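## Task

Shelf spots are labelled by a lot number printed on the shelf edge beneath each one, and several spots may carry the same number. Bring one cardboard box from lot 451 and one from lot 434 onto the desk so that nothing overhangs its edge. All remaining cardboard boxes must stay on the shelves they started on. Skip any lot that has no box in the room. The robot must not tip over or finish leaning.

## Robot and tools

ROBOT. A simulated Hello Robot Stretch 3 with a single arm. A two-wheel base (0.33 m long, 0.34 m wide, rounded back) turns about a point midway between its drive wheels, 0.05 m behind the front edge; it cannot drive sideways. A lift rides a vertical mast, and the arm telescopes out to the robot's right, so reaching further forward means driving the base. With arm retracted and wrist folded, a turn sweeps a 0.28 m radius; an unfolded level wrist reaches past that.

FRAMES. Base frame: origin on the floor between the drive wheels, x forward, y left, z up, metres. hand_pose is reported in it, located where closed fingertips meet. Odometry frame: where the base frame was when the scene began; base_odometry (x, y, heading in rad, left positive, -3.142 to 3.142) counts wheel rotation only, so slip shows up as travel.

move. All arguments besides cameras and blocking form one action. Use base, joints or both (optionally with speeds, pace, contact_limits), or servos by itself. Motions begin together.
- base: an object with exactly one key. translate_m: a relative drive in metres, forward positive, -3 to 3. rotate_rad: a relative turn in place in radians, left positive, -6.4 to 6.4. It is measured from the base position in the latest reported state.
- joints: one object of absolute targets, keyed by joint name: lift_m 0 to 1.1 m (±0.004); arm_m extension 0 to 0.52 m (±0.004); wrist_yaw_rad -1.345 to 4.42 (0 = gripper along the arm, positive swings toward the front; about 3.0 = folded over the base); wrist_pitch_rad -1.57 to 0.451 (0 level, negative tips fingers down); wrist_roll_rad -2.911 to 2.918 (0 = fingers side by side, level); gripper_m -0.089 to 0.179 (bigger is wider; fingertip gap is roughly 0.007 less near closed and 0.025 less fully open); head_pan_rad -3.953 to 1.73 (0 forward, positive left, -1.57 toward the arm); head_tilt_rad -1.53 to 0.419 (negative down).
- pace: "default" or "max". Top speeds default/max: translate_m 0.12/0.30 m/s, rotate_rad 0.76/1.90 rad/s, lift_m 0.11/0.15 m/s, arm_m 0.14/0.40 m/s. speeds: per-key top speed, no more than max. The base is limited to 0.10 m/s and 0.63 rad/s unless lift_m < 0.30, arm_m < 0.03 and wrist_yaw_rad > 2.54.
- contact_limits, each only alongside its own command: arm_m is a motor_effort percent 1 to 100 that ends the motion (it reads negative while retracting). lift_m is {"down": n, "up": n}, 1 to 100 percent of force beyond normal free travel; unset means 32-47 down, 21-36 up; below about 12 it may halt in free air. translate_m or rotate_rad: trips when either wheel's effort reaches it; the base has no contact stop unless you give one.
- servos: "reboot" re-enables servos that shut off.
- cameras: list of head_camera, nav_camera, wrist_camera or all; omitted means all, [] means none. blocking: true (default) returns once everything rests; false returns within ~0.5 s while motion continues, and a later move overrides only the keys it names.
A joint or base omitted after its motion ended may still push toward the old target. Unknown keys make a call invalid (later calls still run); out-of-range values get it refused, and then the rest of that reply's move, wait and finished_scene calls are skipped, as also after an uncommanded stop. Any action ends by 14 s (time_out). The world keeps running while you compose replies.

OTHER TOOLS. wait: seconds 0 to 10, returns early when moves settle. stop: brakes your running motions; braked ones report stopped and may keep pressing. zoom_image: camera plus region [x0, y0, x1, y1] in pixels of that camera's latest image, at most 504 by 504. finished_scene: scene = current scene number; irreversible, and the goal must hold without the robot.

RESULTS. move reads done or the worst status. base_status/joint_status: done, moving, off_target (rested short, maybe still pushing), contact_stop (that joint goes slack), time_out, torque_fault (limp until reboot), stopped. on_its_own lists what happened uncommanded; "held at" is a target. motor_effort in percent, positive toward higher values, bracket = peak; full effort shows about 45 on wrist pitch and 72 on roll. lidar_m: 12 ranges in 30° sectors, first straight ahead then counterclockwise (4th left, 7th behind, 10th right), at 0.17 m height; "-" = nothing or closer than 0.15 m. wrist_depth_mm and head_depth_mm: 7x7 median depths, top-left first. turned_by_wheels vs turned_by_imu: prefer the IMU when they differ by over 0.15 rad. base_tilt in degrees (forward, right). pictures names the image order.

CAMERAS. head_camera needs a quarter turn clockwise to be upright, nav_camera a quarter turn counterclockwise. Calibration K and T_world_to_cam (base to camera) are supplied, with small errors.

GRIPPER. Squeeze by commanding less than the object's width; release at least 0.05 wider. Readings do not confirm a grasp; resend if grip eases.

SAFETY. Before folding or unfolding the wrist, have lift_m 0.32-0.95, wrist_pitch_rad -0.4, roll near 0; folded, lift may go to 0.25. With yaw below -0.4 keep pitch at -0.5 or lower. Wrist and head have no contact stop. Pushing something solid with the gripper above about 0.45 m, or driving while gripping or pressing something fixed, can tip the robot; back off if base_tilt leans. Avoid drops, releasing moving items, slams and hard pushes; a loose object may occasionally get nudged.

Each tool is called in YAML: its name, and indented under it one key for each argument.

## Session

move:
  joints: {"head_pan_rad": -1.57, "head_tilt_rad": -0.3, "lift_m": 0.6}
  cameras: ["head_camera","nav_camera"]
  pace: "max"

move:
  joints: {"head_pan_rad": -3.3, "head_tilt_rad": -0.3}
  cameras: ["head_camera","nav_camera"]
  pace: "max"

move:
  joints: {"head_pan_rad": 1.3, "head_tilt_rad": -0.3}
  cameras: ["head_camera","nav_camera"]
  pace: "max"

Scene clock: 2.30 s.
move: done
base_odometry: x=+0.000 y=+0.000 heading=+0.000
turned_by_wheels: +0.000
turned_by_imu: +0.000
base_tilt: forward=-0.2 right=-1.3
lidar_m: 0.73 0.72 0.85 1.53 2.66 1.26 1.01 1.11 1.82 1.63 1.39 0.83
head_depth_mm: 1824 1803 1836 1925 2415 2060 1569 / 1822 2031 2126 2184 2163 2000 1552 / 1856 1988 2101 2186 2332 1932 1548 / 1706 1919 2027 2135 2141 1880 1534 / 1437 1515 1573 1637 1810 1839 1528 / 1613 1812 1922 2021 2066 1872 1520 / 1630 1778 1868 1958 1909 1868 1516
base_status: not commanded
joint_positions: lift_m=+0.600 arm_m=+0.001 wrist_yaw_rad=+3.009 wrist_pitch_rad=-0.463 wrist_roll_rad=+0.000 gripper_m=+0.037 head_pan_rad=-1.576 head_tilt_rad=-0.301
joint_status: all done
measured_speeds: all 0
motor_effort: left_wheel=-0.3(1.0) right_wheel=+0.7(1.2) lift_m=+30.8(34.2) arm_m=-6.9(6.9) wrist_yaw_rad=+0.0(2.1) wrist_pitch_rad=+2.0(2.2) wrist_roll_rad=+0.0(0.3) gripper_m=+0.6(0.8) head_pan_rad=+3.6(5.1) head_tilt_rad=-2.5(8.1)
hand_pose: x=+0.0076 y=+0.0711 z=+0.6027 quat_wxyz=(+0.208, +0.697, +0.117, +0.676) (m; base frame)
wrist_depth_mm: - 139 - - - 859 - / - 151 - - - 965 - / - 167 - - - - - / - - 204 - - - - / - - 212 960 939 950 - / 849 867 126 836 128 848 810 / 755 757 285 748 721 732 727
pictures: head_camera (sideways), nav_camera (sideways)
camera_calibration:
head_camera: T_world_to_cam=[[-0.0450542, 0.245811, -0.96827, 1.27602], [0.997274, -0.0456368, -0.0579893, 0.0690646], [-0.0584431, -0.968243, -0.243085, 0.272338], [0, 0, 0, 1]] pos_world=[0.00453016, -0.046819, 1.30574]
nav_camera: T_world_to_cam=[[0.0157256, -0.271065, 0.962433, -1.2097], [-0.999862, -0.0094673, 0.0136707, 0.0384638], [0.00540598, -0.962515, -0.271176, 0.306122], [0, 0, 0, 1]] pos_world=[0.0558269, -0.0328966, 1.24674]

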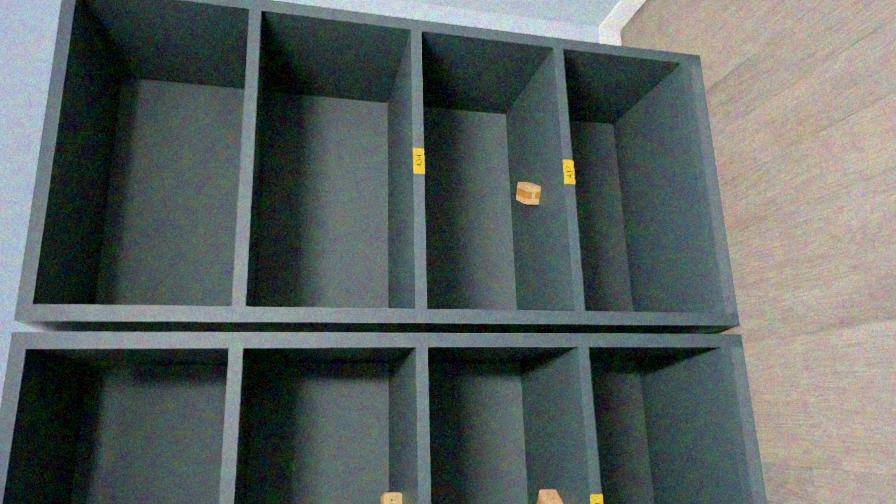

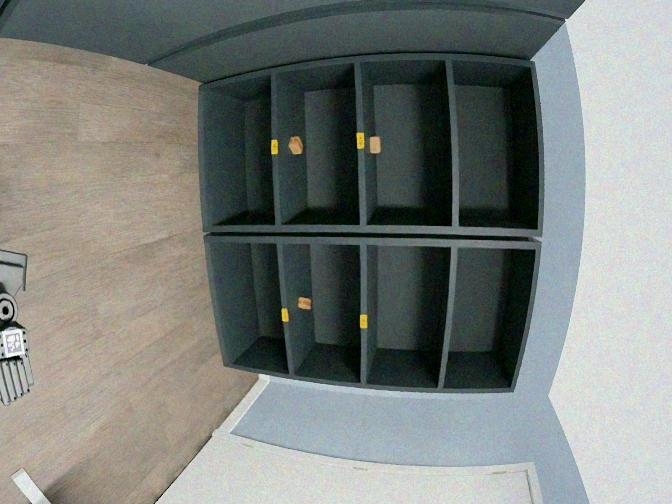

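Scene clock: 4.43 s.
move: done
base_odometry: x=+0.000 y=+0.000 heading=+0.000
turned_by_wheels: +0.000
turned_by_imu: +0.000
base_tilt: forward=-0.3 right=-1.1
lidar_m: 0.72 0.72 0.85 1.53 2.67 1.25 1.01 1.12 1.81 1.62 1.39 0.83
head_depth_mm: 1718 1825 1925 2015 1343 1750 1576 / 1627 1718 1802 1906 1336 1878 1555 / 1543 1631 1726 1799 1327 1411 1496 / 1475 1552 1639 1719 1314 1051 1449 / 1406 1480 1554 1641 1302 992 1476 / 1360 1419 1479 1544 1290 942 1528 / 1308 1358 1412 1484 1281 893 1510
base_status: not commanded
joint_positions: lift_m=+0.600 arm_m=+0.001 wrist_yaw_rad=+3.009 wrist_pitch_rad=-0.463 wrist_roll_rad=+0.000 gripper_m=+0.037 head_pan_rad=-3.308 head_tilt_rad=-0.301
joint_status: all done
measured_speeds: translate_m=+0.000 rotate_rad=+0.000 lift_m=+0.000 arm_m=+0.000 wrist_yaw_rad=+0.000 wrist_pitch_rad=+0.000 wrist_roll_rad=+0.000 head_pan_rad=+0.024 head_tilt_rad=+0.000
motor_effort: left_wheel=-0.7(0.8) right_wheel=+1.1(1.1) lift_m=+30.7(31.5) arm_m=-10.5(10.9) wrist_yaw_rad=-1.5(1.5) wrist_pitch_rad=+2.2(2.2) wrist_roll_rad=-0.3(0.3) gripper_m=+0.5(1.0) head_pan_rad=+3.4(5.5) head_tilt_rad=-1.2(5.0)
hand_pose: x=+0.0076 y=+0.0711 z=+0.6027 quat_wxyz=(+0.208, +0.697, +0.117, +0.676) (m; base frame)
wrist_depth_mm: - 138 - - - 856 - / - 151 - - - 979 - / - 167 - - - - - / - - 204 - - - - / - - 211 974 953 948 - / 856 869 126 817 128 845 814 / 762 759 287 750 723 726 734
pictures: head_camera (sideways), nav_camera (sideways)
camera_calibration:
head_camera: T_world_to_cam=[[0.249858, 0.00491215, -0.96827, 1.27423], [-0.205563, -0.976924, -0.0580006, 0.0764301], [-0.946211, 0.213532, -0.243082, 0.277741], [0, 0, 0, 1]] pos_world=[-0.0398619, 0.00910046, 1.30574]
nav_camera: T_world_to_cam=[[-0.27007, 0.0280867, 0.962431, -1.20795], [0.151504, 0.988362, 0.0136703, 0.0314917], [-0.950846, 0.149504, -0.271182, 0.311981], [0, 0, 0, 1]] pos_world=[-0.0343567, -0.0438401, 1.24674]

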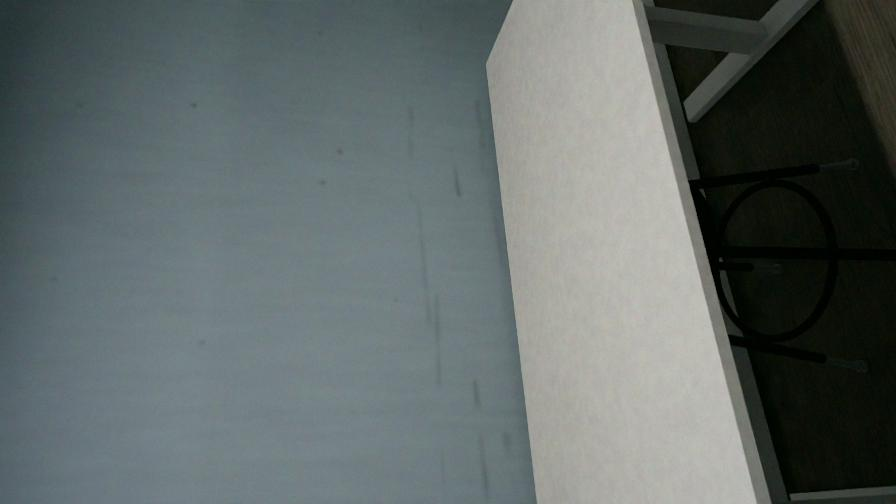

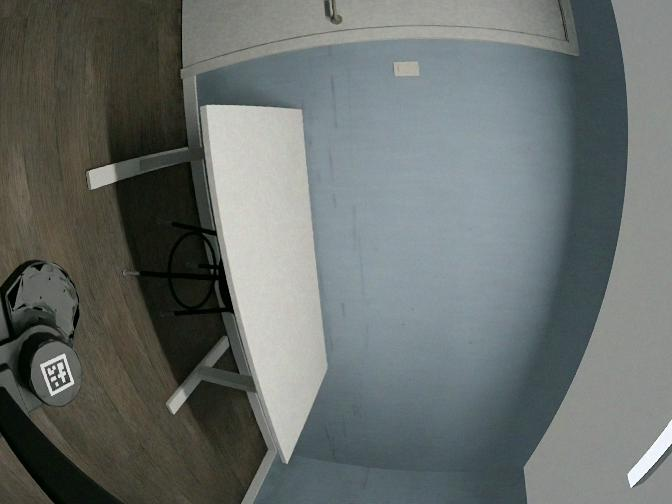

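Scene clock: 7.60 s.
move: done
base_odometry: x=+0.000 y=+0.000 heading=+0.000
turned_by_wheels: +0.000
turned_by_imu: +0.000
base_tilt: forward=-0.3 right=-1.2
lidar_m: 0.73 0.73 0.85 1.53 2.65 1.25 1.01 1.12 1.81 1.63 1.39 0.83
head_depth_mm: 835 846 867 883 909 934 952 / 940 960 986 1013 1047 1088 1107 / 1089 1117 1145 1186 1228 1272 1317 / 1284 1324 1379 1431 1493 1542 1484 / 2472 2520 2652 2777 2525 1874 1517 / 2351 2457 2596 2721 2746 2001 1526 / 2231 2360 2438 2555 2652 1969 1511
base_status: not commanded
joint_positions: lift_m=+0.600 arm_m=+0.001 wrist_yaw_rad=+3.009 wrist_pitch_rad=-0.463 wrist_roll_rad=+0.000 gripper_m=+0.037 head_pan_rad=+1.308 head_tilt_rad=-0.301
joint_status: all done
measured_speeds: translate_m=+0.000 rotate_rad=+0.000 lift_m=+0.000 arm_m=+0.000 wrist_yaw_rad=+0.000 wrist_pitch_rad=+0.000 wrist_roll_rad=+0.000 head_pan_rad=-0.024 head_tilt_rad=+0.000
motor_effort: left_wheel=-0.2(0.8) right_wheel=+0.3(1.1) lift_m=+30.8(31.3) arm_m=-13.0(13.4) wrist_yaw_rad=-0.4(1.6) wrist_pitch_rad=+2.1(2.2) wrist_roll_rad=-0.2(0.3) gripper_m=+0.9(1.1) head_pan_rad=-3.3(7.6) head_tilt_rad=+1.1(4.6)
hand_pose: x=+0.0076 y=+0.0711 z=+0.6027 quat_wxyz=(+0.208, +0.697, +0.117, +0.676) (m; base frame)
wrist_depth_mm: - 139 - - - 875 - / - 151 - - - 975 - / - 168 - - - - - / - - 204 - - - - / - - 211 947 929 938 - / 869 861 126 827 129 835 814 / 766 747 286 745 717 748 746
pictures: head_camera (sideways), nav_camera (sideways)
camera_calibration:
head_camera: T_world_to_cam=[[-0.0190918, -0.249167, -0.968272, 1.27586], [-0.952685, 0.298374, -0.0579964, 0.0809189], [0.303358, 0.921352, -0.243074, 0.270143], [0, 0, 0, 1]] pos_world=[0.0194988, 0.0448619, 1.30574]
nav_camera: T_world_to_cam=[[0.0538949, 0.266107, 0.962436, -1.20995], [0.96925, -0.2457, 0.0136579, 0.0265282], [0.240105, 0.932104, -0.271166, 0.304649], [0, 0, 0, 1]] pos_world=[-0.03365, 0.0445291, 1.24674]

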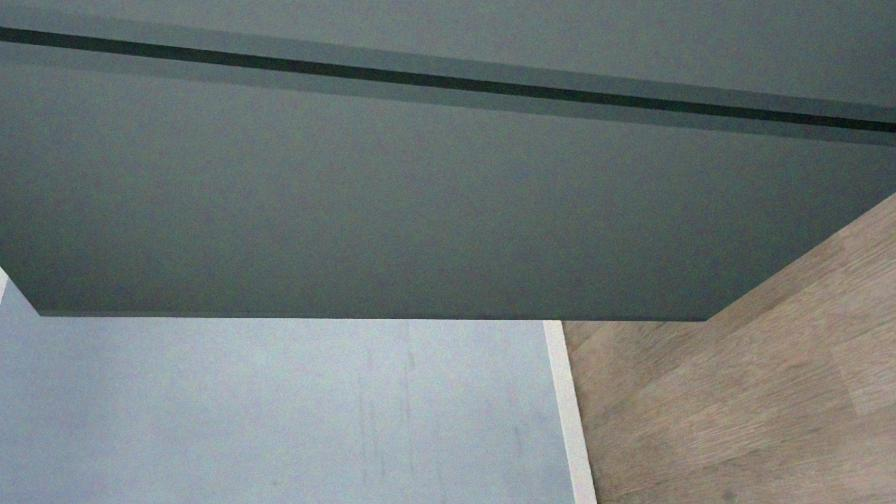

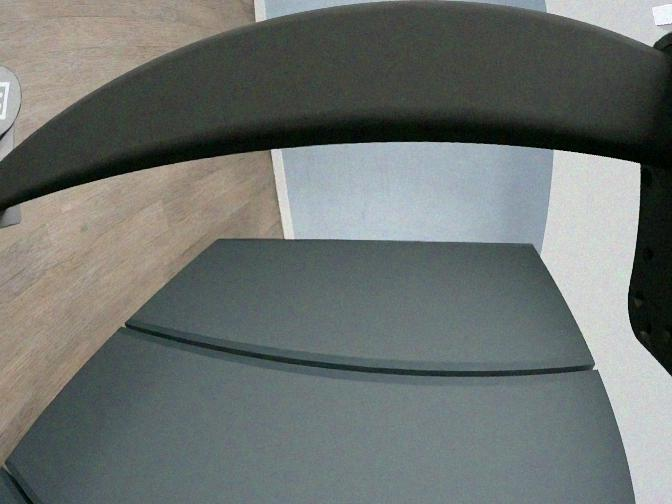

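move:
  joints: {"head_pan_rad": -1.35, "head_tilt_rad": -0.35}
  cameras: ["head_camera"]
  pace: "max"

zoom_image:
  camera: "head_camera"
  region: [300, 0, 620, 250]

zoom_image:
  camera: "head_camera"
  region: [300, 254, 620, 504]

Scene clock: 20.17 s.
move: done
base_odometry: x=+0.000 y=+0.000 heading=+0.000
turned_by_wheels: +0.000
turned_by_imu: +0.000
base_tilt: forward=-0.4 right=-1.1
lidar_m: 0.72 0.73 0.85 1.53 2.66 1.26 1.01 1.11 1.81 1.63 1.39 0.83
head_depth_mm: 1781 1844 1992 2118 2158 1887 1492 / 1796 1861 1975 2105 2147 1877 1484 / 1420 1551 1594 1709 1915 1851 1472 / 1777 1857 1958 2062 2120 1863 1476 / 1755 1824 1948 2080 2221 1837 1458 / 1766 1814 1944 2060 2202 1832 1456 / 1746 1804 1923 2006 2033 1814 1451
base_status: not commanded
joint_positions: lift_m=+0.600 arm_m=+0.001 wrist_yaw_rad=+3.009 wrist_pitch_rad=-0.463 wrist_roll_rad=+0.000 gripper_m=+0.037 head_pan_rad=-1.358 head_tilt_rad=-0.350
joint_status: all done
measured_speeds: translate_m=+0.000 rotate_rad=+0.000 lift_m=+0.000 arm_m=+0.000 wrist_yaw_rad=+0.000 wrist_pitch_rad=+0.000 wrist_roll_rad=+0.000 head_pan_rad=+0.024 head_tilt_rad=+0.000
motor_effort: left_wheel=-0.3(0.8) right_wheel=+0.1(1.4) lift_m=+29.9(30.9) arm_m=-13.0(13.2) wrist_yaw_rad=-0.4(1.4) wrist_pitch_rad=+2.1(2.2) wrist_roll_rad=+0.0(0.4) gripper_m=+0.5(1.0) head_pan_rad=+3.3(5.4) head_tilt_rad=-3.1(6.6)
hand_pose: x=+0.0076 y=+0.0711 z=+0.6027 quat_wxyz=(+0.208, +0.697, +0.117, +0.676) (m; base frame)
wrist_depth_mm: - 138 - - - 866 - / - 151 - - - 971 - / - 167 - - - - - / - - 203 - - - - / - - 212 953 945 946 - / 849 853 126 821 129 836 810 / 776 751 285 757 727 732 740
pictures: head_camera (sideways)
camera_calibration:
head_camera: T_world_to_cam=[[-0.10699, 0.276443, -0.955056, 1.25912], [0.983017, 0.173461, -0.0599136, 0.0716349], [0.149103, -0.945246, -0.290307, 0.332505], [0, 0, 0, 1]] pos_world=[0.0147173, -0.0462008, 1.30335]

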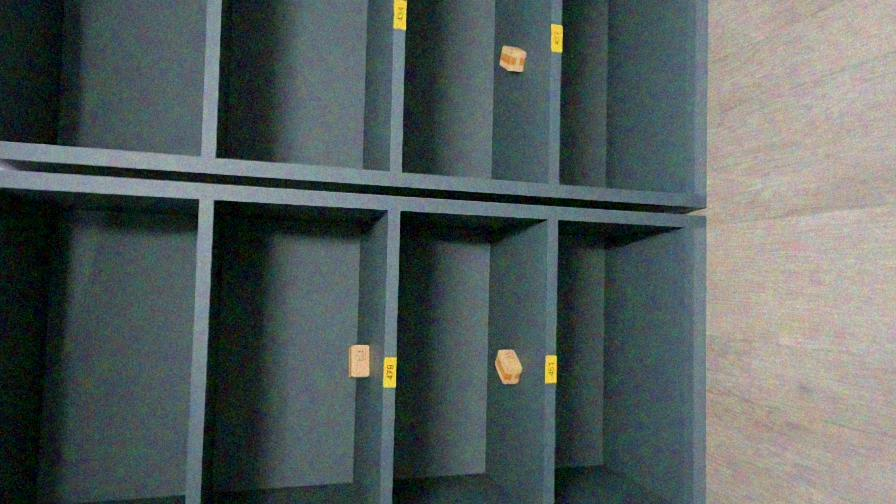

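Scaled by 1.575 from the camera's 896x504 image, which has a finer 1280x720 frame.

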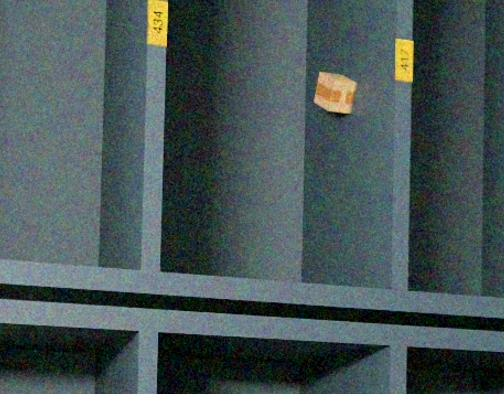

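Scaled by 1.575 from the camera's 896x504 image, which has a finer 1280x720 frame.

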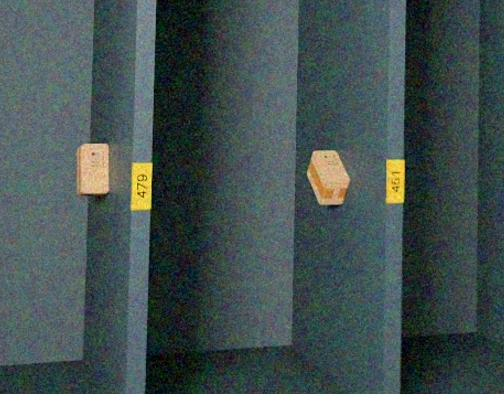

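move:
  base: {"rotate_rad": -1.136}
  joints: {"lift_m": 0.285, "head_pan_rad": 0, "head_tilt_rad": -0.3}
  cameras: []
  pace: "max"

move:
  base: {"translate_m": 1.05}
  cameras: ["head_camera"]
  pace: "max"

move:
  base: {"rotate_rad": 1.36}
  joints: {"lift_m": 0.52, "head_pan_rad": -1.57, "head_tilt_rad": -0.6}
  cameras: ["head_camera"]
  pace: "max"

Scene clock: 62.03 s.
move: done
base_odometry: x=+0.000 y=+0.000 heading=-1.136
turned_by_wheels: -1.136
turned_by_imu: -1.116
base_tilt: forward=-0.3 right=-1.3
lidar_m: 1.60 0.87 0.73 0.72 0.82 1.35 2.66 1.64 1.01 1.11 1.74 1.62
head_depth_mm: 1423 1459 1493 1554 1653 1775 1569 / 1673 1815 1915 1954 1872 1825 1551 / 1693 1868 1958 2042 2004 1889 1536 / 1712 1892 1991 2086 2135 1897 1538 / 1674 1887 2007 2042 2007 1877 1523 / 1481 1562 1617 1706 1793 1826 1524 / 1252 1281 1325 1375 1414 1450 1432
base_status: done
joint_positions: lift_m=+0.285 arm_m=+0.001 wrist_yaw_rad=+3.009 wrist_pitch_rad=-0.463 wrist_roll_rad=+0.000 gripper_m=+0.037 head_pan_rad=+0.002 head_tilt_rad=-0.300
joint_status: all done
measured_speeds: all 0
motor_effort: left_wheel=+6.4(12.1) right_wheel=-8.2(13.5) lift_m=+25.5(27.3) arm_m=-12.2(13.5) wrist_yaw_rad=+0.0(1.7) wrist_pitch_rad=+2.2(2.2) wrist_roll_rad=-0.2(0.3) gripper_m=+0.5(0.9) head_pan_rad=-2.8(5.9) head_tilt_rad=+5.1(7.5)
hand_pose: x=+0.0076 y=+0.0710 z=+0.2876 quat_wxyz=(+0.208, +0.697, +0.117, +0.676) (m; base frame)
wrist_depth_mm: - 139 - - - - - / - 150 161 - - - - / 855 168 210 784 776 765 765 / 698 630 203 672 669 657 655 / 575 570 212 541 538 553 553 / 496 306 126 290 129 478 477 / 265 272 253 262 406 420 417
pictures: none
No camera images: "cameras" was empty.

Scene clock: 66.90 s.
move: done
base_odometry: x=+0.443 y=-0.952 heading=-1.135
turned_by_wheels: +0.000
turned_by_imu: +0.000
base_tilt: forward=-0.3 right=-1.3
lidar_m: 0.97 0.60 0.51 0.51 0.57 0.94 3.64 1.66 1.76 1.46 0.72 0.73
head_depth_mm: 853 634 934 976 734 1075 927 / 867 645 953 992 727 1095 925 / 887 661 977 1014 720 1112 891 / 904 678 994 1038 715 1137 915 / 929 695 1017 1056 707 1171 910 / 930 716 1010 1025 746 1092 909 / 756 725 801 825 743 883 870
base_status: done
joint_positions: lift_m=+0.285 arm_m=+0.001 wrist_yaw_rad=+3.009 wrist_pitch_rad=-0.463 wrist_roll_rad=+0.000 gripper_m=+0.037 head_pan_rad=+0.000 head_tilt_rad=-0.300
joint_status: not commanded
measured_speeds: all 0
motor_effort: left_wheel=+5.8(16.4) right_wheel=-0.9(10.6) lift_m=+23.0(31.0) arm_m=-10.0(13.1) wrist_yaw_rad=-0.3(2.1) wrist_pitch_rad=+2.2(2.4) wrist_roll_rad=+0.0(0.3) gripper_m=+0.5(1.0) head_pan_rad=-3.3(4.2) head_tilt_rad=+4.1(6.0)
hand_pose: x=+0.0076 y=+0.0710 z=+0.2876 quat_wxyz=(+0.208, +0.697, +0.117, +0.676) (m; base frame)
wrist_depth_mm: - 138 - - - 484 459 / - 150 161 - - 537 - / - 166 175 - - 586 - / 687 634 202 643 637 627 614 / 571 570 212 542 549 549 548 / 493 307 126 290 129 479 472 / 266 271 251 263 404 420 418
pictures: head_camera (sideways)
camera_calibration:
head_camera: T_world_to_cam=[[-0.244496, -0.0462577, -0.968546, 1.27755], [0.0410337, 0.997473, -0.0579976, 0.0749156], [0.968782, -0.0539232, -0.24198, 0.264621], [0, 0, 0, 1]] pos_world=[0.0529211, -0.00136059, 1.30574]

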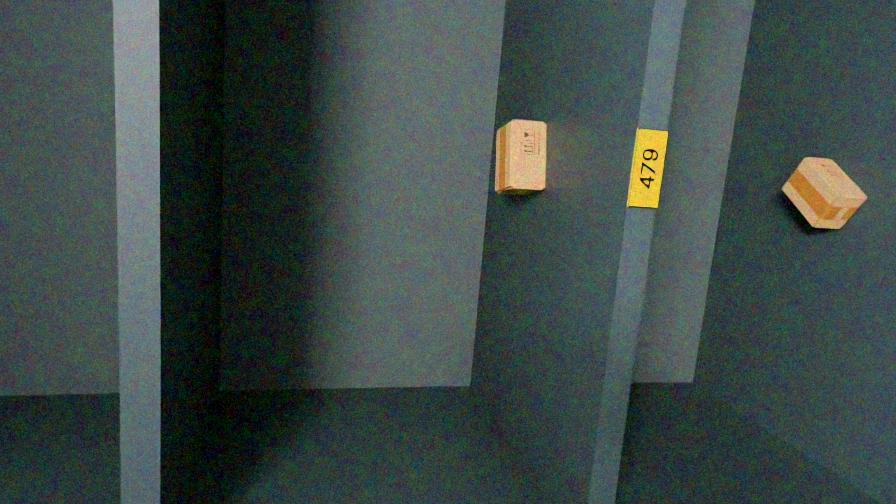

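Scene clock: 69.70 s.
move: done
base_odometry: x=+0.443 y=-0.952 heading=+0.224
turned_by_wheels: +1.360
turned_by_imu: +1.338
base_tilt: forward=-0.3 right=-1.2
lidar_m: 0.51 0.52 0.71 1.90 2.21 1.66 1.76 1.46 0.72 1.05 0.72 0.53
head_depth_mm: 861 945 921 709 1013 942 1082 / 859 944 911 700 1104 962 1165 / 860 940 896 695 1093 956 1160 / 855 945 823 1175 1088 952 1151 / 855 935 809 1170 1041 944 1156 / 853 937 861 1173 1072 937 1145 / 856 939 845 1171 1059 930 1139
base_status: done
joint_positions: lift_m=+0.520 arm_m=+0.001 wrist_yaw_rad=+3.009 wrist_pitch_rad=-0.464 wrist_roll_rad=+0.000 gripper_m=+0.037 head_pan_rad=-1.573 head_tilt_rad=-0.601
joint_status: all done
measured_speeds: all 0
motor_effort: left_wheel=-5.7(15.4) right_wheel=+8.7(12.7) lift_m=+24.1(33.1) arm_m=-12.3(13.5) wrist_yaw_rad=+0.4(1.5) wrist_pitch_rad=+2.2(2.4) wrist_roll_rad=+0.0(0.3) gripper_m=+0.6(1.0) head_pan_rad=+3.4(5.1) head_tilt_rad=-3.7(8.1)
hand_pose: x=+0.0076 y=+0.0710 z=+0.5226 quat_wxyz=(+0.208, +0.697, +0.117, +0.676) (m; base frame)
wrist_depth_mm: - 138 - - - - - / - 151 - - - - - / - 167 - - - - - / - 972 203 - - - - / 890 858 212 849 837 864 - / 767 766 126 734 129 754 - / 681 685 288 662 643 658 640
pictures: head_camera (sideways)
camera_calibration:
head_camera: T_world_to_cam=[[-0.045251, 0.520895, -0.852421, 1.12483], [0.997436, -0.0237959, -0.0674902, 0.0814336], [-0.0554394, -0.853289, -0.518482, 0.630658], [0, 0, 0, 1]] pos_world=[0.00463815, -0.0458464, 1.29131]

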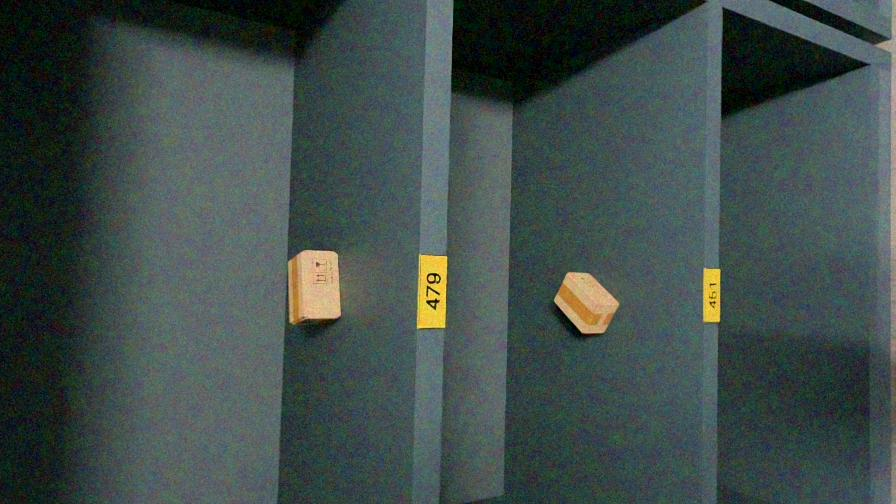

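zoom_image:
  camera: "head_camera"
  region: [530, 250, 650, 350]

move:
  joints: {"wrist_yaw_rad": 0, "gripper_m":0.179, "wrist_pitch_rad": -0.4, "lift_m":0.62}
  cameras: ["head_camera","wrist_camera"]
  pace: "max"

Scaled by 4.200 from the camera's 896x504 image, which has a finer 1280x720 frame.

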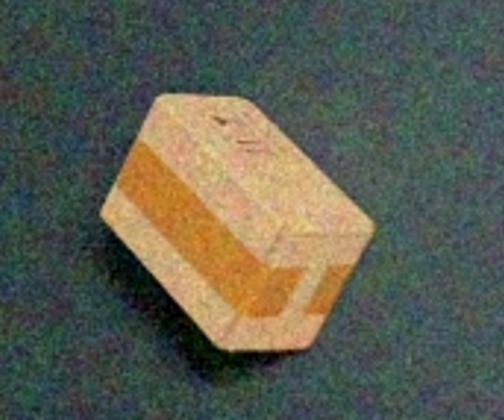

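Scene clock: 90.60 s.
move: done
base_odometry: x=+0.443 y=-0.952 heading=+0.224
turned_by_wheels: +0.000
turned_by_imu: +0.000
base_tilt: forward=-0.4 right=-1.3
lidar_m: 0.51 0.52 0.71 1.90 2.21 1.66 1.76 1.46 0.72 1.05 0.73 0.53
head_depth_mm: 861 946 924 708 1022 937 1076 / 860 946 908 700 1101 964 1168 / 857 944 899 694 1093 956 1164 / 856 941 822 1174 1084 948 1155 / 856 939 811 1175 1044 945 1150 / 854 939 857 1170 1073 940 1143 / 851 933 846 1166 1062 934 1138
base_status: not commanded
joint_positions: lift_m=+0.620 arm_m=+0.001 wrist_yaw_rad=+0.003 wrist_pitch_rad=-0.418 wrist_roll_rad=+0.000 gripper_m=+0.179 head_pan_rad=-1.570 head_tilt_rad=-0.601
joint_status: all done
measured_speeds: all 0
motor_effort: left_wheel=-6.3(6.5) right_wheel=+9.3(9.8) lift_m=+22.7(33.9) arm_m=-10.6(11.9) wrist_yaw_rad=-2.6(8.2) wrist_pitch_rad=+2.9(5.0) wrist_roll_rad=-0.3(0.3) gripper_m=+0.3(84.3) head_pan_rad=+3.6(4.1) head_tilt_rad=+0.0(2.1)
hand_pose: x=-0.0208 y=-0.3699 z=+0.6326 quat_wxyz=(+0.692, +0.148, -0.691, -0.146) (m; base frame)
wrist_depth_mm: - 744 - - - - - / - - - 547 - - - / - - - - - - - / - - - - - - - / - 143 - - - 892 - / - 126 - - - - - / - - - - - - 105
pictures: head_camera (sideways), wrist_camera
camera_calibration:
head_camera: T_world_to_cam=[[-0.0467117, 0.520772, -0.852417, 1.12483], [0.997501, -0.0209707, -0.0674739, 0.0813397], [-0.0530143, -0.853438, -0.518491, 0.630663], [0, 0, 0, 1]] pos_world=[0.00484061, -0.0458451, 1.29131]
wrist_camera: T_world_to_cam=[[-0.998878, -0.0399371, -0.0254483, -0.0128562], [-0.00249982, 0.581101, -0.813827, 0.762328], [0.04729, -0.812851, -0.580549, 0.233727], [0, 0, 0, 1]] pos_world=[-0.021989, -0.253518, 0.755766]

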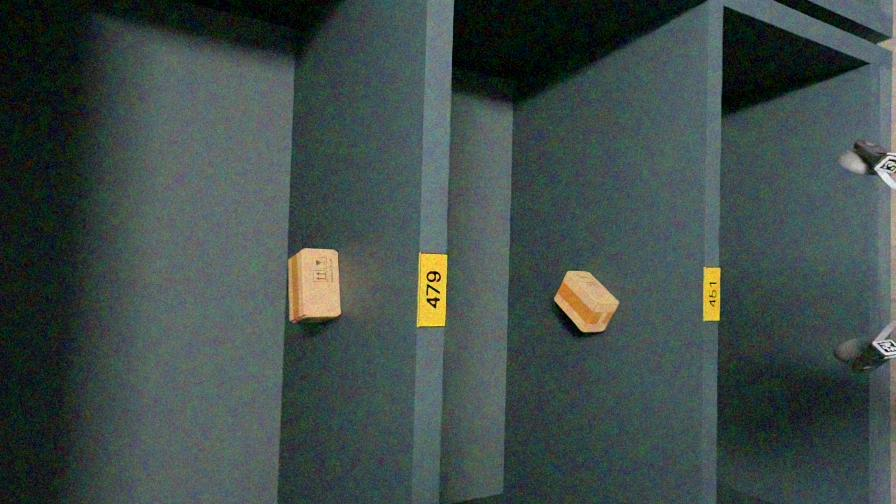

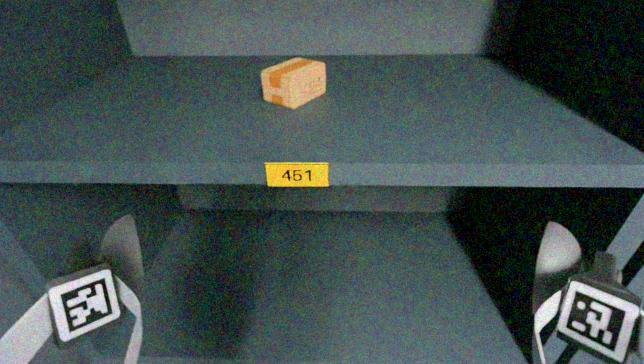

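move:
  base: {"translate_m": 0.16}
  joints: {"wrist_yaw_rad": -0.62, "wrist_pitch_rad": -0.6, "lift_m":0.69}
  cameras: []

move:
  joints: {"arm_m": 0.46}
  cameras: ["head_camera","wrist_camera"]
  contact_limits: {"arm_m": 45}
  speeds: {"arm_m": 0.25}

Scene clock: 170.67 s.
move: done
base_odometry: x=+0.599 y=-0.917 heading=+0.224
turned_by_wheels: +0.000
turned_by_imu: -0.001
base_tilt: forward=-0.4 right=-1.2
lidar_m: 0.35 0.36 0.49 1.30 1.95 1.79 1.92 0.86 0.82 1.05 0.50 0.36
head_depth_mm: 860 945 922 707 1113 936 1173 / 855 939 907 698 1103 935 1168 / 856 942 809 690 1067 928 1162 / 853 939 885 1165 1082 950 1154 / 850 939 869 1167 1076 943 1147 / 853 932 856 1137 1075 937 1149 / 827 854 790 774 900 899 1050
base_status: done
joint_positions: lift_m=+0.690 arm_m=+0.001 wrist_yaw_rad=-0.617 wrist_pitch_rad=-0.610 wrist_roll_rad=+0.000 gripper_m=+0.179 head_pan_rad=-1.570 head_tilt_rad=-0.601
joint_status: all done
measured_speeds: all 0
motor_effort: left_wheel=+4.7(8.5) right_wheel=+4.1(12.3) lift_m=+27.9(34.8) arm_m=-8.1(9.5) wrist_yaw_rad=-3.5(5.5) wrist_pitch_rad=+1.3(4.5) wrist_roll_rad=+0.2(0.3) gripper_m=+0.5(1.1) head_pan_rad=+3.0(3.9) head_tilt_rad=+3.9(3.9)
hand_pose: x=-0.1351 y=-0.3055 z=+0.6622 quat_wxyz=(+0.578, -0.002, -0.707, -0.407) (m; base frame)
wrist_depth_mm: - 523 - - 586 - - / - 492 - - 640 - - / - - - - 760 - - / - - - - 936 - - / - 143 - - 937 973 935 / - 126 - 839 853 853 837 / - - 756 786 765 741 105
pictures: none
No camera images: "cameras" was empty.

Scene clock: 174.57 s.
move: done
base_odometry: x=+0.599 y=-0.917 heading=+0.224
turned_by_wheels: +0.000
turned_by_imu: +0.000
base_tilt: forward=-0.3 right=-1.1
lidar_m: 0.35 0.36 0.49 1.30 1.95 1.79 1.92 0.86 0.81 1.05 0.50 0.36
head_depth_mm: 857 945 926 709 1112 939 1166 / 856 940 907 700 1070 466 372 / 853 935 810 659 640 883 1159 / 853 938 885 684 703 950 1157 / 855 936 870 1168 1080 947 1148 / 852 933 861 1142 1075 943 1151 / 829 854 791 773 900 896 1047
base_status: not commanded
joint_positions: lift_m=+0.690 arm_m=+0.460 wrist_yaw_rad=-0.617 wrist_pitch_rad=-0.610 wrist_roll_rad=+0.000 gripper_m=+0.179 head_pan_rad=-1.570 head_tilt_rad=-0.600
joint_status: all done
measured_speeds: all 0
motor_effort: left_wheel=+5.5(5.8) right_wheel=+4.8(5.1) lift_m=+24.1(27.4) arm_m=+12.9(14.8) wrist_yaw_rad=-2.8(4.5) wrist_pitch_rad=+1.5(1.6) wrist_roll_rad=-0.2(0.3) gripper_m=+0.6(1.0) head_pan_rad=+3.5(3.8) head_tilt_rad=+3.6(4.8)
contact_limits: arm_m 45 (drawing in: default 31, maximum 55; extending or still: default 40, maximum 69)
hand_pose: x=-0.1350 y=-0.7648 z=+0.6621 quat_wxyz=(+0.578, -0.002, -0.707, -0.408) (m; base frame)
wrist_depth_mm: 289 317 - - 552 - - / 305 333 - - - - - / 329 - - - - - - / 358 - - - - - - / 323 312 311 315 320 312 316 / 123 278 241 277 286 284 283 / 254 257 216 249 259 251 105
pictures: head_camera (sideways), wrist_camera
camera_calibration:
head_camera: T_world_to_cam=[[-0.0467501, 0.519968, -0.852906, 1.12543], [0.997499, -0.0210139, -0.0674867, 0.0813543], [-0.0530138, -0.853927, -0.517685, 0.629597], [0, 0, 0, 1]] pos_world=[0.0048405, -0.0458489, 1.29131]
wrist_camera: T_world_to_cam=[[-0.832675, 0.55284, -0.0319392, 0.33816], [0.419654, 0.59234, -0.687767, 0.997641], [-0.361306, -0.58609, -0.725228, 0.149258], [0, 0, 0, 1]] pos_world=[-0.0831594, -0.690412, 0.805192]

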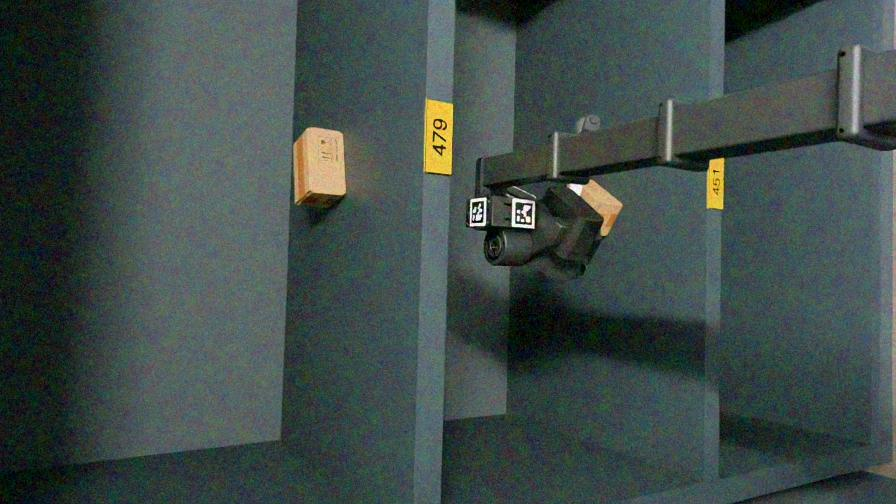

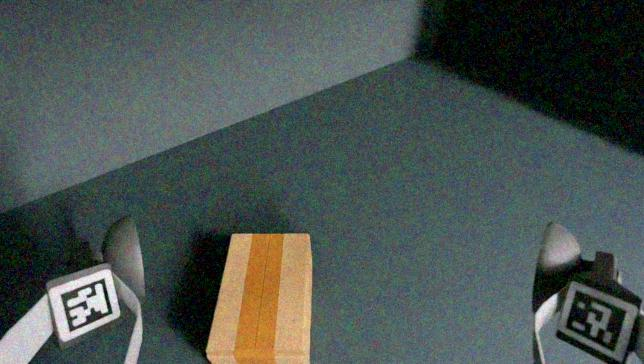

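move:
  base: {"translate_m": 0.03}
  joints: {"wrist_yaw_rad": -0.58, "arm_m":0.495}
  cameras: ["wrist_camera"]

Scene clock: 196.70 s.
move: done
base_odometry: x=+0.628 y=-0.910 heading=+0.224
turned_by_wheels: +0.000
turned_by_imu: +0.000
base_tilt: forward=-0.4 right=-1.3
lidar_m: 0.32 0.33 0.45 1.18 2.82 1.82 1.95 0.86 0.84 1.02 0.46 0.33
head_depth_mm: 861 942 926 711 1110 939 1169 / 857 941 847 699 1067 474 364 / 852 942 824 688 687 899 1163 / 859 936 885 685 982 952 1155 / 849 934 874 1168 1076 945 1150 / 852 937 858 1018 1038 942 1120 / 750 758 745 690 802 883 994
base_status: done
joint_positions: lift_m=+0.690 arm_m=+0.495 wrist_yaw_rad=-0.583 wrist_pitch_rad=-0.610 wrist_roll_rad=+0.000 gripper_m=+0.179 head_pan_rad=-1.570 head_tilt_rad=-0.600
joint_status: all done
measured_speeds: all 0
motor_effort: left_wheel=+5.1(9.4) right_wheel=+4.1(10.0) lift_m=+26.3(26.4) arm_m=+11.9(14.8) wrist_yaw_rad=+3.2(5.8) wrist_pitch_rad=+1.5(1.6) wrist_roll_rad=-0.1(0.3) gripper_m=+0.8(0.9) head_pan_rad=+3.1(3.4) head_tilt_rad=+2.7(3.7)
hand_pose: x=-0.1295 y=-0.8036 z=+0.6621 quat_wxyz=(+0.585, +0.010, -0.707, -0.398) (m; base frame)
wrist_depth_mm: 259 284 319 - - 533 - / 279 311 - - - - - / 302 326 - - - - - / 324 - - - - - - / 332 310 316 323 321 312 316 / 123 278 290 234 285 285 282 / 254 258 261 211 259 253 105
pictures: wrist_camera
camera_calibration:
wrist_camera: T_world_to_cam=[[-0.851184, 0.52389, -0.0320275, 0.338677], [0.399101, 0.606389, -0.687758, 1.02691], [-0.340889, -0.598191, -0.725233, 0.121446], [0, 0, 0, 1]] pos_world=[-0.0801664, -0.72749, 0.805192]

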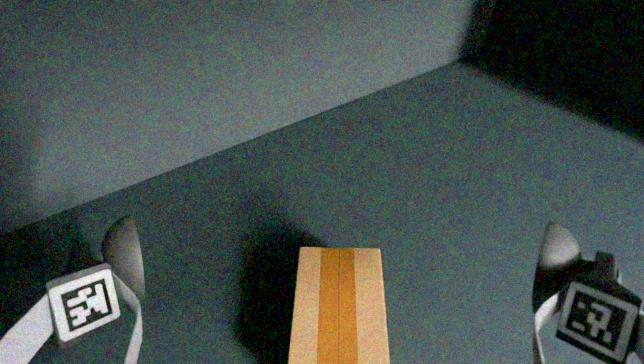

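move:
  joints: {"lift_m":0.588}
  contact_limits: {"lift_m": {"down": 14}}
  speeds: {"lift_m": 0.06}
  cameras: ["wrist_camera"]

Scene clock: 209.87 s.
move: done
base_odometry: x=+0.628 y=-0.910 heading=+0.224
turned_by_wheels: +0.000
turned_by_imu: +0.000
base_tilt: forward=-0.4 right=-1.2
lidar_m: 0.32 0.33 0.45 1.18 2.82 1.82 1.95 0.86 0.83 1.02 0.46 0.33
head_depth_mm: 859 944 927 707 1110 944 1171 / 854 943 848 701 1104 934 1136 / 854 938 824 691 764 617 1134 / 856 938 887 690 772 950 1158 / 852 936 873 1166 1078 943 1147 / 850 933 861 1016 1037 936 1123 / 748 762 744 689 805 882 993
base_status: not commanded
joint_positions: lift_m=+0.588 arm_m=+0.495 wrist_yaw_rad=-0.583 wrist_pitch_rad=-0.610 wrist_roll_rad=+0.000 gripper_m=+0.179 head_pan_rad=-1.570 head_tilt_rad=-0.600
joint_status: all done
measured_speeds: all 0
motor_effort: left_wheel=+5.5(5.9) right_wheel=+4.5(5.4) lift_m=+26.0(26.6) arm_m=-5.9(5.9) wrist_yaw_rad=+1.0(3.6) wrist_pitch_rad=+1.5(1.6) wrist_roll_rad=+0.1(0.4) gripper_m=+1.1(1.2) head_pan_rad=+2.6(3.3) head_tilt_rad=+2.2(3.0)
contact_limits: lift_m down 14 (down: maximum 72; up: maximum 65)
hand_pose: x=-0.1295 y=-0.8036 z=+0.5601 quat_wxyz=(+0.585, +0.010, -0.707, -0.398) (m; base frame)
wrist_depth_mm: 259 286 324 - - - - / 279 305 323 308 315 311 307 / 276 274 270 269 264 261 261 / 238 235 233 161 215 226 224 / 206 199 203 142 148 198 198 / 123 174 184 127 128 177 175 / 158 161 162 148 155 159 107
pictures: wrist_camera
camera_calibration:
wrist_camera: T_world_to_cam=[[-0.851184, 0.52389, -0.0320275, 0.33541], [0.399101, 0.606389, -0.687758, 0.956762], [-0.340889, -0.598191, -0.725233, 0.0474721], [0, 0, 0, 1]] pos_world=[-0.0801664, -0.72749, 0.703192]

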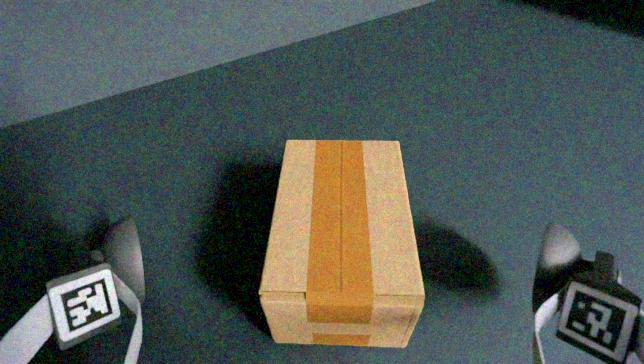

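move:
  joints: {"gripper_m": 0.02}
  cameras: ["wrist_camera"]

move:
  joints: {"lift_m": 0.69}
  cameras: ["wrist_camera"]

Scene clock: 217.57 s.
move: done
base_odometry: x=+0.628 y=-0.910 heading=+0.224
turned_by_wheels: +0.000
turned_by_imu: +0.000
base_tilt: forward=-0.4 right=-1.3
lidar_m: 0.32 0.33 0.45 1.18 2.81 1.82 1.95 0.85 0.84 1.02 0.46 0.33
head_depth_mm: 858 945 923 709 1107 941 1176 / 855 944 849 701 1101 933 1145 / 854 939 827 694 766 618 1134 / 855 940 886 689 773 951 1154 / 855 940 872 1167 1078 946 1154 / 852 935 857 1015 1033 942 1121 / 749 759 744 691 801 883 995
base_status: not commanded
joint_positions: lift_m=+0.588 arm_m=+0.495 wrist_yaw_rad=-0.583 wrist_pitch_rad=-0.607 wrist_roll_rad=+0.000 gripper_m=+0.021 head_pan_rad=-1.570 head_tilt_rad=-0.600
joint_status: all done
measured_speeds: all 0
motor_effort: left_wheel=+5.3(5.8) right_wheel=+4.5(5.1) lift_m=+22.4(31.5) arm_m=-8.9(13.3) wrist_yaw_rad=+1.7(3.3) wrist_pitch_rad=+0.9(1.6) wrist_roll_rad=-0.2(0.3) gripper_m=-16.8(87.7) head_pan_rad=+2.5(3.5) head_tilt_rad=+1.2(2.5)
contact_limits: lift_m down 14 (down: maximum 72; up: maximum 65)
hand_pose: x=-0.1298 y=-0.8041 z=+0.5608 quat_wxyz=(+0.586, +0.009, -0.707, -0.397) (m; base frame)
wrist_depth_mm: 259 286 321 - - - - / 278 307 328 312 308 315 312 / 280 275 273 271 267 265 263 / 239 236 235 163 217 229 225 / 207 206 161 143 145 199 198 / 184 184 130 133 129 178 177 / 165 158 160 158 158 157 159
pictures: wrist_camera
camera_calibration:
wrist_camera: T_world_to_cam=[[-0.851398, 0.523547, -0.031925, 0.335084], [0.397608, 0.604503, -0.690278, 0.957314], [-0.342094, -0.600395, -0.72284, 0.0443802], [0, 0, 0, 1]] pos_world=[-0.0801638, -0.727486, 0.70359]

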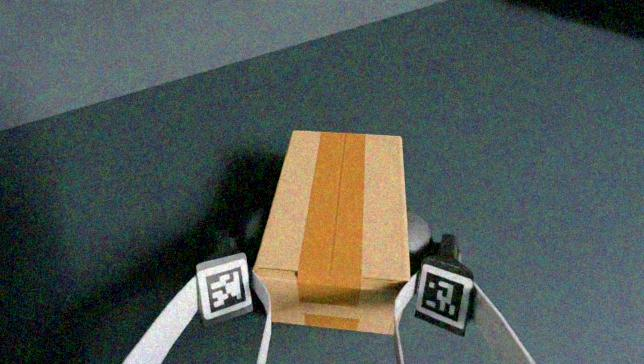

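Scene clock: 219.33 s.
move: done
base_odometry: x=+0.628 y=-0.910 heading=+0.224
turned_by_wheels: +0.000
turned_by_imu: +0.000
base_tilt: forward=-0.3 right=-1.2
lidar_m: 0.32 0.33 0.45 1.19 2.82 1.82 1.95 0.86 0.84 1.02 0.46 0.33
head_depth_mm: 855 942 926 708 1116 937 1170 / 857 941 849 701 1102 473 364 / 856 938 824 685 687 897 1164 / 854 938 884 689 981 948 1157 / 855 933 871 1172 1083 944 1154 / 849 937 858 1017 1038 939 1115 / 752 763 742 691 804 885 989
base_status: not commanded
joint_positions: lift_m=+0.690 arm_m=+0.495 wrist_yaw_rad=-0.582 wrist_pitch_rad=-0.618 wrist_roll_rad=+0.000 gripper_m=+0.021 head_pan_rad=-1.570 head_tilt_rad=-0.600
joint_status: all done
measured_speeds: all 0
motor_effort: left_wheel=+5.5(6.0) right_wheel=+3.8(4.7) lift_m=+31.3(34.9) arm_m=-2.6(9.0) wrist_yaw_rad=+0.1(2.7) wrist_pitch_rad=+3.0(3.1) wrist_roll_rad=+0.1(0.3) gripper_m=-15.7(16.8) head_pan_rad=+2.9(3.1) head_tilt_rad=+1.6(2.7)
hand_pose: x=-0.1287 y=-0.8026 z=+0.6605 quat_wxyz=(+0.584, +0.013, -0.707, -0.400) (m; base frame)
wrist_depth_mm: 260 287 321 - - 526 - / 280 311 - - - - - / 305 329 - 191 - - - / 325 - - 167 166 - - / 329 316 154 145 146 316 312 / 291 290 129 135 128 283 281 / 263 100 254 247 246 246 254
pictures: wrist_camera
camera_calibration:
wrist_camera: T_world_to_cam=[[-0.85125, 0.523768, -0.0322486, 0.338712], [0.401854, 0.611123, -0.68194, 1.02513], [-0.337471, -0.593461, -0.730697, 0.129051], [0, 0, 0, 1]] pos_world=[-0.0800726, -0.727299, 0.804296]

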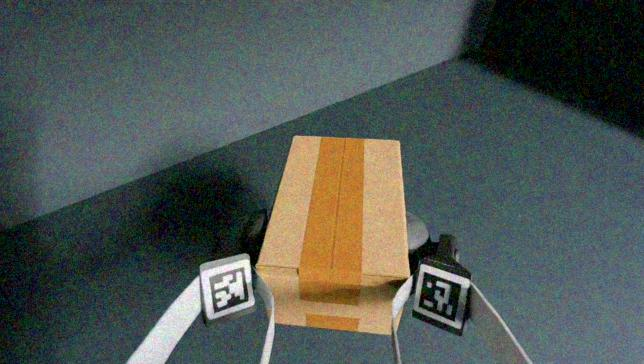

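move:
  joints: {"arm_m": 0.0, "lift_m":0.75}
  cameras: ["wrist_camera"]

move:
  base: {"rotate_rad": -1.056}
  joints: {"lift_m":0.88, "head_pan_rad":-1.57, "head_tilt_rad":-0.5}
  cameras: []

move:
  base: {"translate_m": -1.2}
  joints: {"wrist_yaw_rad": 0}
  cameras: ["head_camera", "nav_camera"]

Scene clock: 269.10 s.
move: contact_stop
base_odometry: x=+0.628 y=-0.910 heading=+0.224
turned_by_wheels: +0.000
turned_by_imu: +0.020
base_tilt: forward=-0.4 right=-1.1
lidar_m: 0.32 0.33 0.46 1.29 2.76 1.81 1.94 0.84 0.84 0.95 0.45 0.33
head_depth_mm: 855 937 929 711 1113 942 1176 / 855 933 824 702 1106 931 556 / 855 936 836 695 1098 927 1164 / 853 940 887 690 1089 949 1160 / 855 935 875 1174 1077 946 1150 / 854 925 862 958 1036 943 1124 / 705 719 727 672 777 884 978
base_status: not commanded
joint_positions: lift_m=+0.734 arm_m=+0.001 wrist_yaw_rad=-0.580 wrist_pitch_rad=-0.622 wrist_roll_rad=+0.000 gripper_m=+0.021 head_pan_rad=-1.570 head_tilt_rad=-0.599
joint_status: lift_m contact_stop (moved +0.044 of +0.060); the others done
measured_speeds: all 0
on_its_own: lift_m is slack since a contact_stop (your +0.750 is given up)
motor_effort: left_wheel=+0.3(5.6) right_wheel=+0.6(9.4) lift_m=+27.1(52.1) arm_m=-12.2(21.6) wrist_yaw_rad=-0.9(2.8) wrist_pitch_rad=+3.5(4.8) wrist_roll_rad=+0.0(0.4) gripper_m=-14.9(16.1) head_pan_rad=+2.2(3.3) head_tilt_rad=-2.7(2.7)
hand_pose: x=-0.1279 y=-0.3080 z=+0.7038 quat_wxyz=(+0.583, +0.015, -0.707, -0.400) (m; base frame)
wrist_depth_mm: - - - - 685 580 - / - - - - - - - / - - - - - - - / - - - 172 784 - - / - - 152 147 150 974 980 / - - 129 137 126 872 880 / - 99 774 777 790 785 799
pictures: wrist_camera
camera_calibration:
wrist_camera: T_world_to_cam=[[-0.852649, 0.52148, -0.0323665, 0.0809317], [0.401329, 0.614012, -0.67965, 0.751423], [-0.33455, -0.592492, -0.732823, 0.456691], [0, 0, 0, 1]] pos_world=[-0.0797755, -0.233001, 0.847998]

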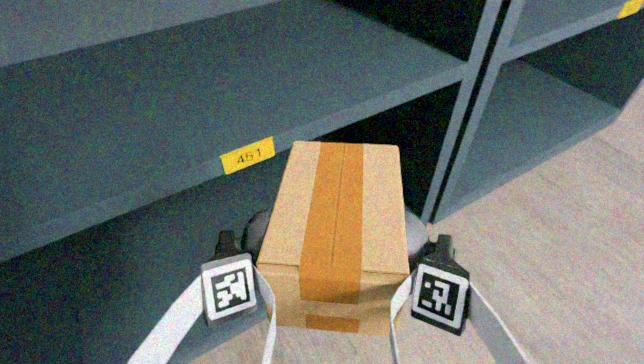

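not run: a stop that you did not command came earlier in this reply.

not run: a stop that you did not command came earlier in this reply.

move:
  base: {"rotate_rad": -1.07}
  joints: {"lift_m":0.88, "head_pan_rad":-1.57, "head_tilt_rad":-0.5}
  cameras: []

move:
  base: {"translate_m": -1.2}
  joints: {"wrist_yaw_rad": 0}
  cameras: ["head_camera", "nav_camera"]

Scene clock: 278.97 s.
move: done
base_odometry: x=+0.628 y=-0.910 heading=-0.845
turned_by_wheels: -1.070
turned_by_imu: -1.052
base_tilt: forward=-0.2 right=-1.1
lidar_m: 0.46 0.33 0.32 0.33 0.45 1.24 2.25 1.80 1.94 0.85 0.83 1.01
head_depth_mm: 1608 1713 1821 1962 2036 1636 1367 / 1686 1816 1938 2111 2113 1631 470 / 1348 1474 1621 1818 1941 1613 1279 / 1410 1556 1590 1755 1870 1597 1310 / 1237 1595 1234 1727 1337 1503 1302 / 737 1356 843 903 982 1086 1193 / 661 715 782 843 983 996 1210
base_status: done
joint_positions: lift_m=+0.880 arm_m=+0.001 wrist_yaw_rad=-0.580 wrist_pitch_rad=-0.622 wrist_roll_rad=+0.000 gripper_m=+0.021 head_pan_rad=-1.570 head_tilt_rad=-0.500
joint_status: all done
measured_speeds: all 0
motor_effort: left_wheel=+8.5(11.7) right_wheel=-10.3(13.1) lift_m=+31.9(34.3) arm_m=+2.4(3.1) wrist_yaw_rad=-0.9(2.6) wrist_pitch_rad=+3.5(3.7) wrist_roll_rad=+0.1(0.6) gripper_m=-15.0(15.4) head_pan_rad=+2.1(3.8) head_tilt_rad=+4.0(5.9)
hand_pose: x=-0.1279 y=-0.3080 z=+0.8499 quat_wxyz=(+0.583, +0.015, -0.707, -0.400) (m; base frame)
wrist_depth_mm: - - - - - - - / - - - - - - - / - - - - - - - / - - - 172 - - - / - - 156 147 151 - - / - - 129 137 126 - - / - 99 921 902 908 912 924
pictures: none
No camera images: "cameras" was empty.

Scene clock: 292.10 s.
move: done
base_odometry: x=-0.168 y=-0.012 heading=-0.845
turned_by_wheels: +0.000
turned_by_imu: -0.001
base_tilt: forward=-0.4 right=-1.1
lidar_m: 1.30 0.95 0.91 0.94 1.29 2.65 1.51 0.84 0.92 1.42 1.88 1.63
head_depth_mm: 1128 1194 1281 1360 954 756 1328 / 1166 1263 1353 1466 1573 810 1391 / 1229 1318 1418 1536 1692 1611 313 / 1288 1389 1503 1654 1818 1600 288 / 1365 1472 1608 1777 1915 1587 1264 / 1453 1569 1744 1903 2014 1577 1294 / 1550 1709 1879 2114 2029 1576 1280
base_status: done
joint_positions: lift_m=+0.880 arm_m=+0.001 wrist_yaw_rad=-0.003 wrist_pitch_rad=-0.622 wrist_roll_rad=+0.000 gripper_m=+0.021 head_pan_rad=-1.570 head_tilt_rad=-0.500
joint_status: all done
measured_speeds: all 0
motor_effort: left_wheel=-5.5(9.7) right_wheel=-5.2(15.2) lift_m=+27.7(31.7) arm_m=+8.0(8.4) wrist_yaw_rad=+2.3(4.2) wrist_pitch_rad=+3.6(3.7) wrist_roll_rad=-0.1(0.3) gripper_m=-15.1(15.7) head_pan_rad=+2.4(3.2) head_tilt_rad=+4.1(5.2)
hand_pose: x=-0.0221 y=-0.3398 z=+0.8499 quat_wxyz=(+0.673, +0.215, -0.673, -0.218) (m; base frame)
wrist_depth_mm: - - - - - - - / - - - - - - - / - - - - - - - / - - - 172 - - - / - - 155 147 150 - - / - - 129 137 126 - - / 971 99 945 911 928 919 934
pictures: head_camera (sideways), nav_camera (sideways)
camera_calibration:
head_camera: T_world_to_cam=[[-0.0466171, 0.432321, -0.900514, 1.18756], [0.997505, -0.0276992, -0.064936, 0.0780435], [-0.0530167, -0.901294, -0.429951, 0.515475], [0, 0, 0, 1]] pos_world=[0.0048409, -0.0466526, 1.29612]
nav_camera: T_world_to_cam=[[0.0173528, -0.455981, 0.88982, -1.11495], [-0.999791, -0.0175225, 0.0105182, 0.0426246], [0.0107957, -0.889817, -0.45619, 0.54692], [0, 0, 0, 1]] pos_world=[0.0560588, -0.0209899, 1.24116]

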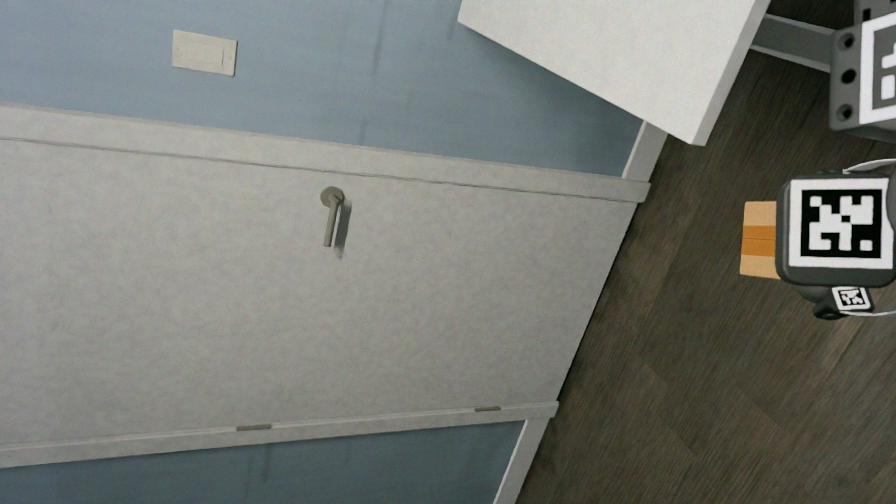

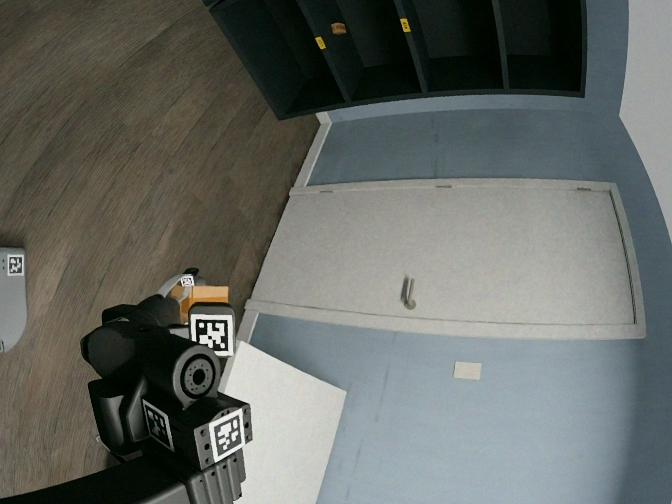

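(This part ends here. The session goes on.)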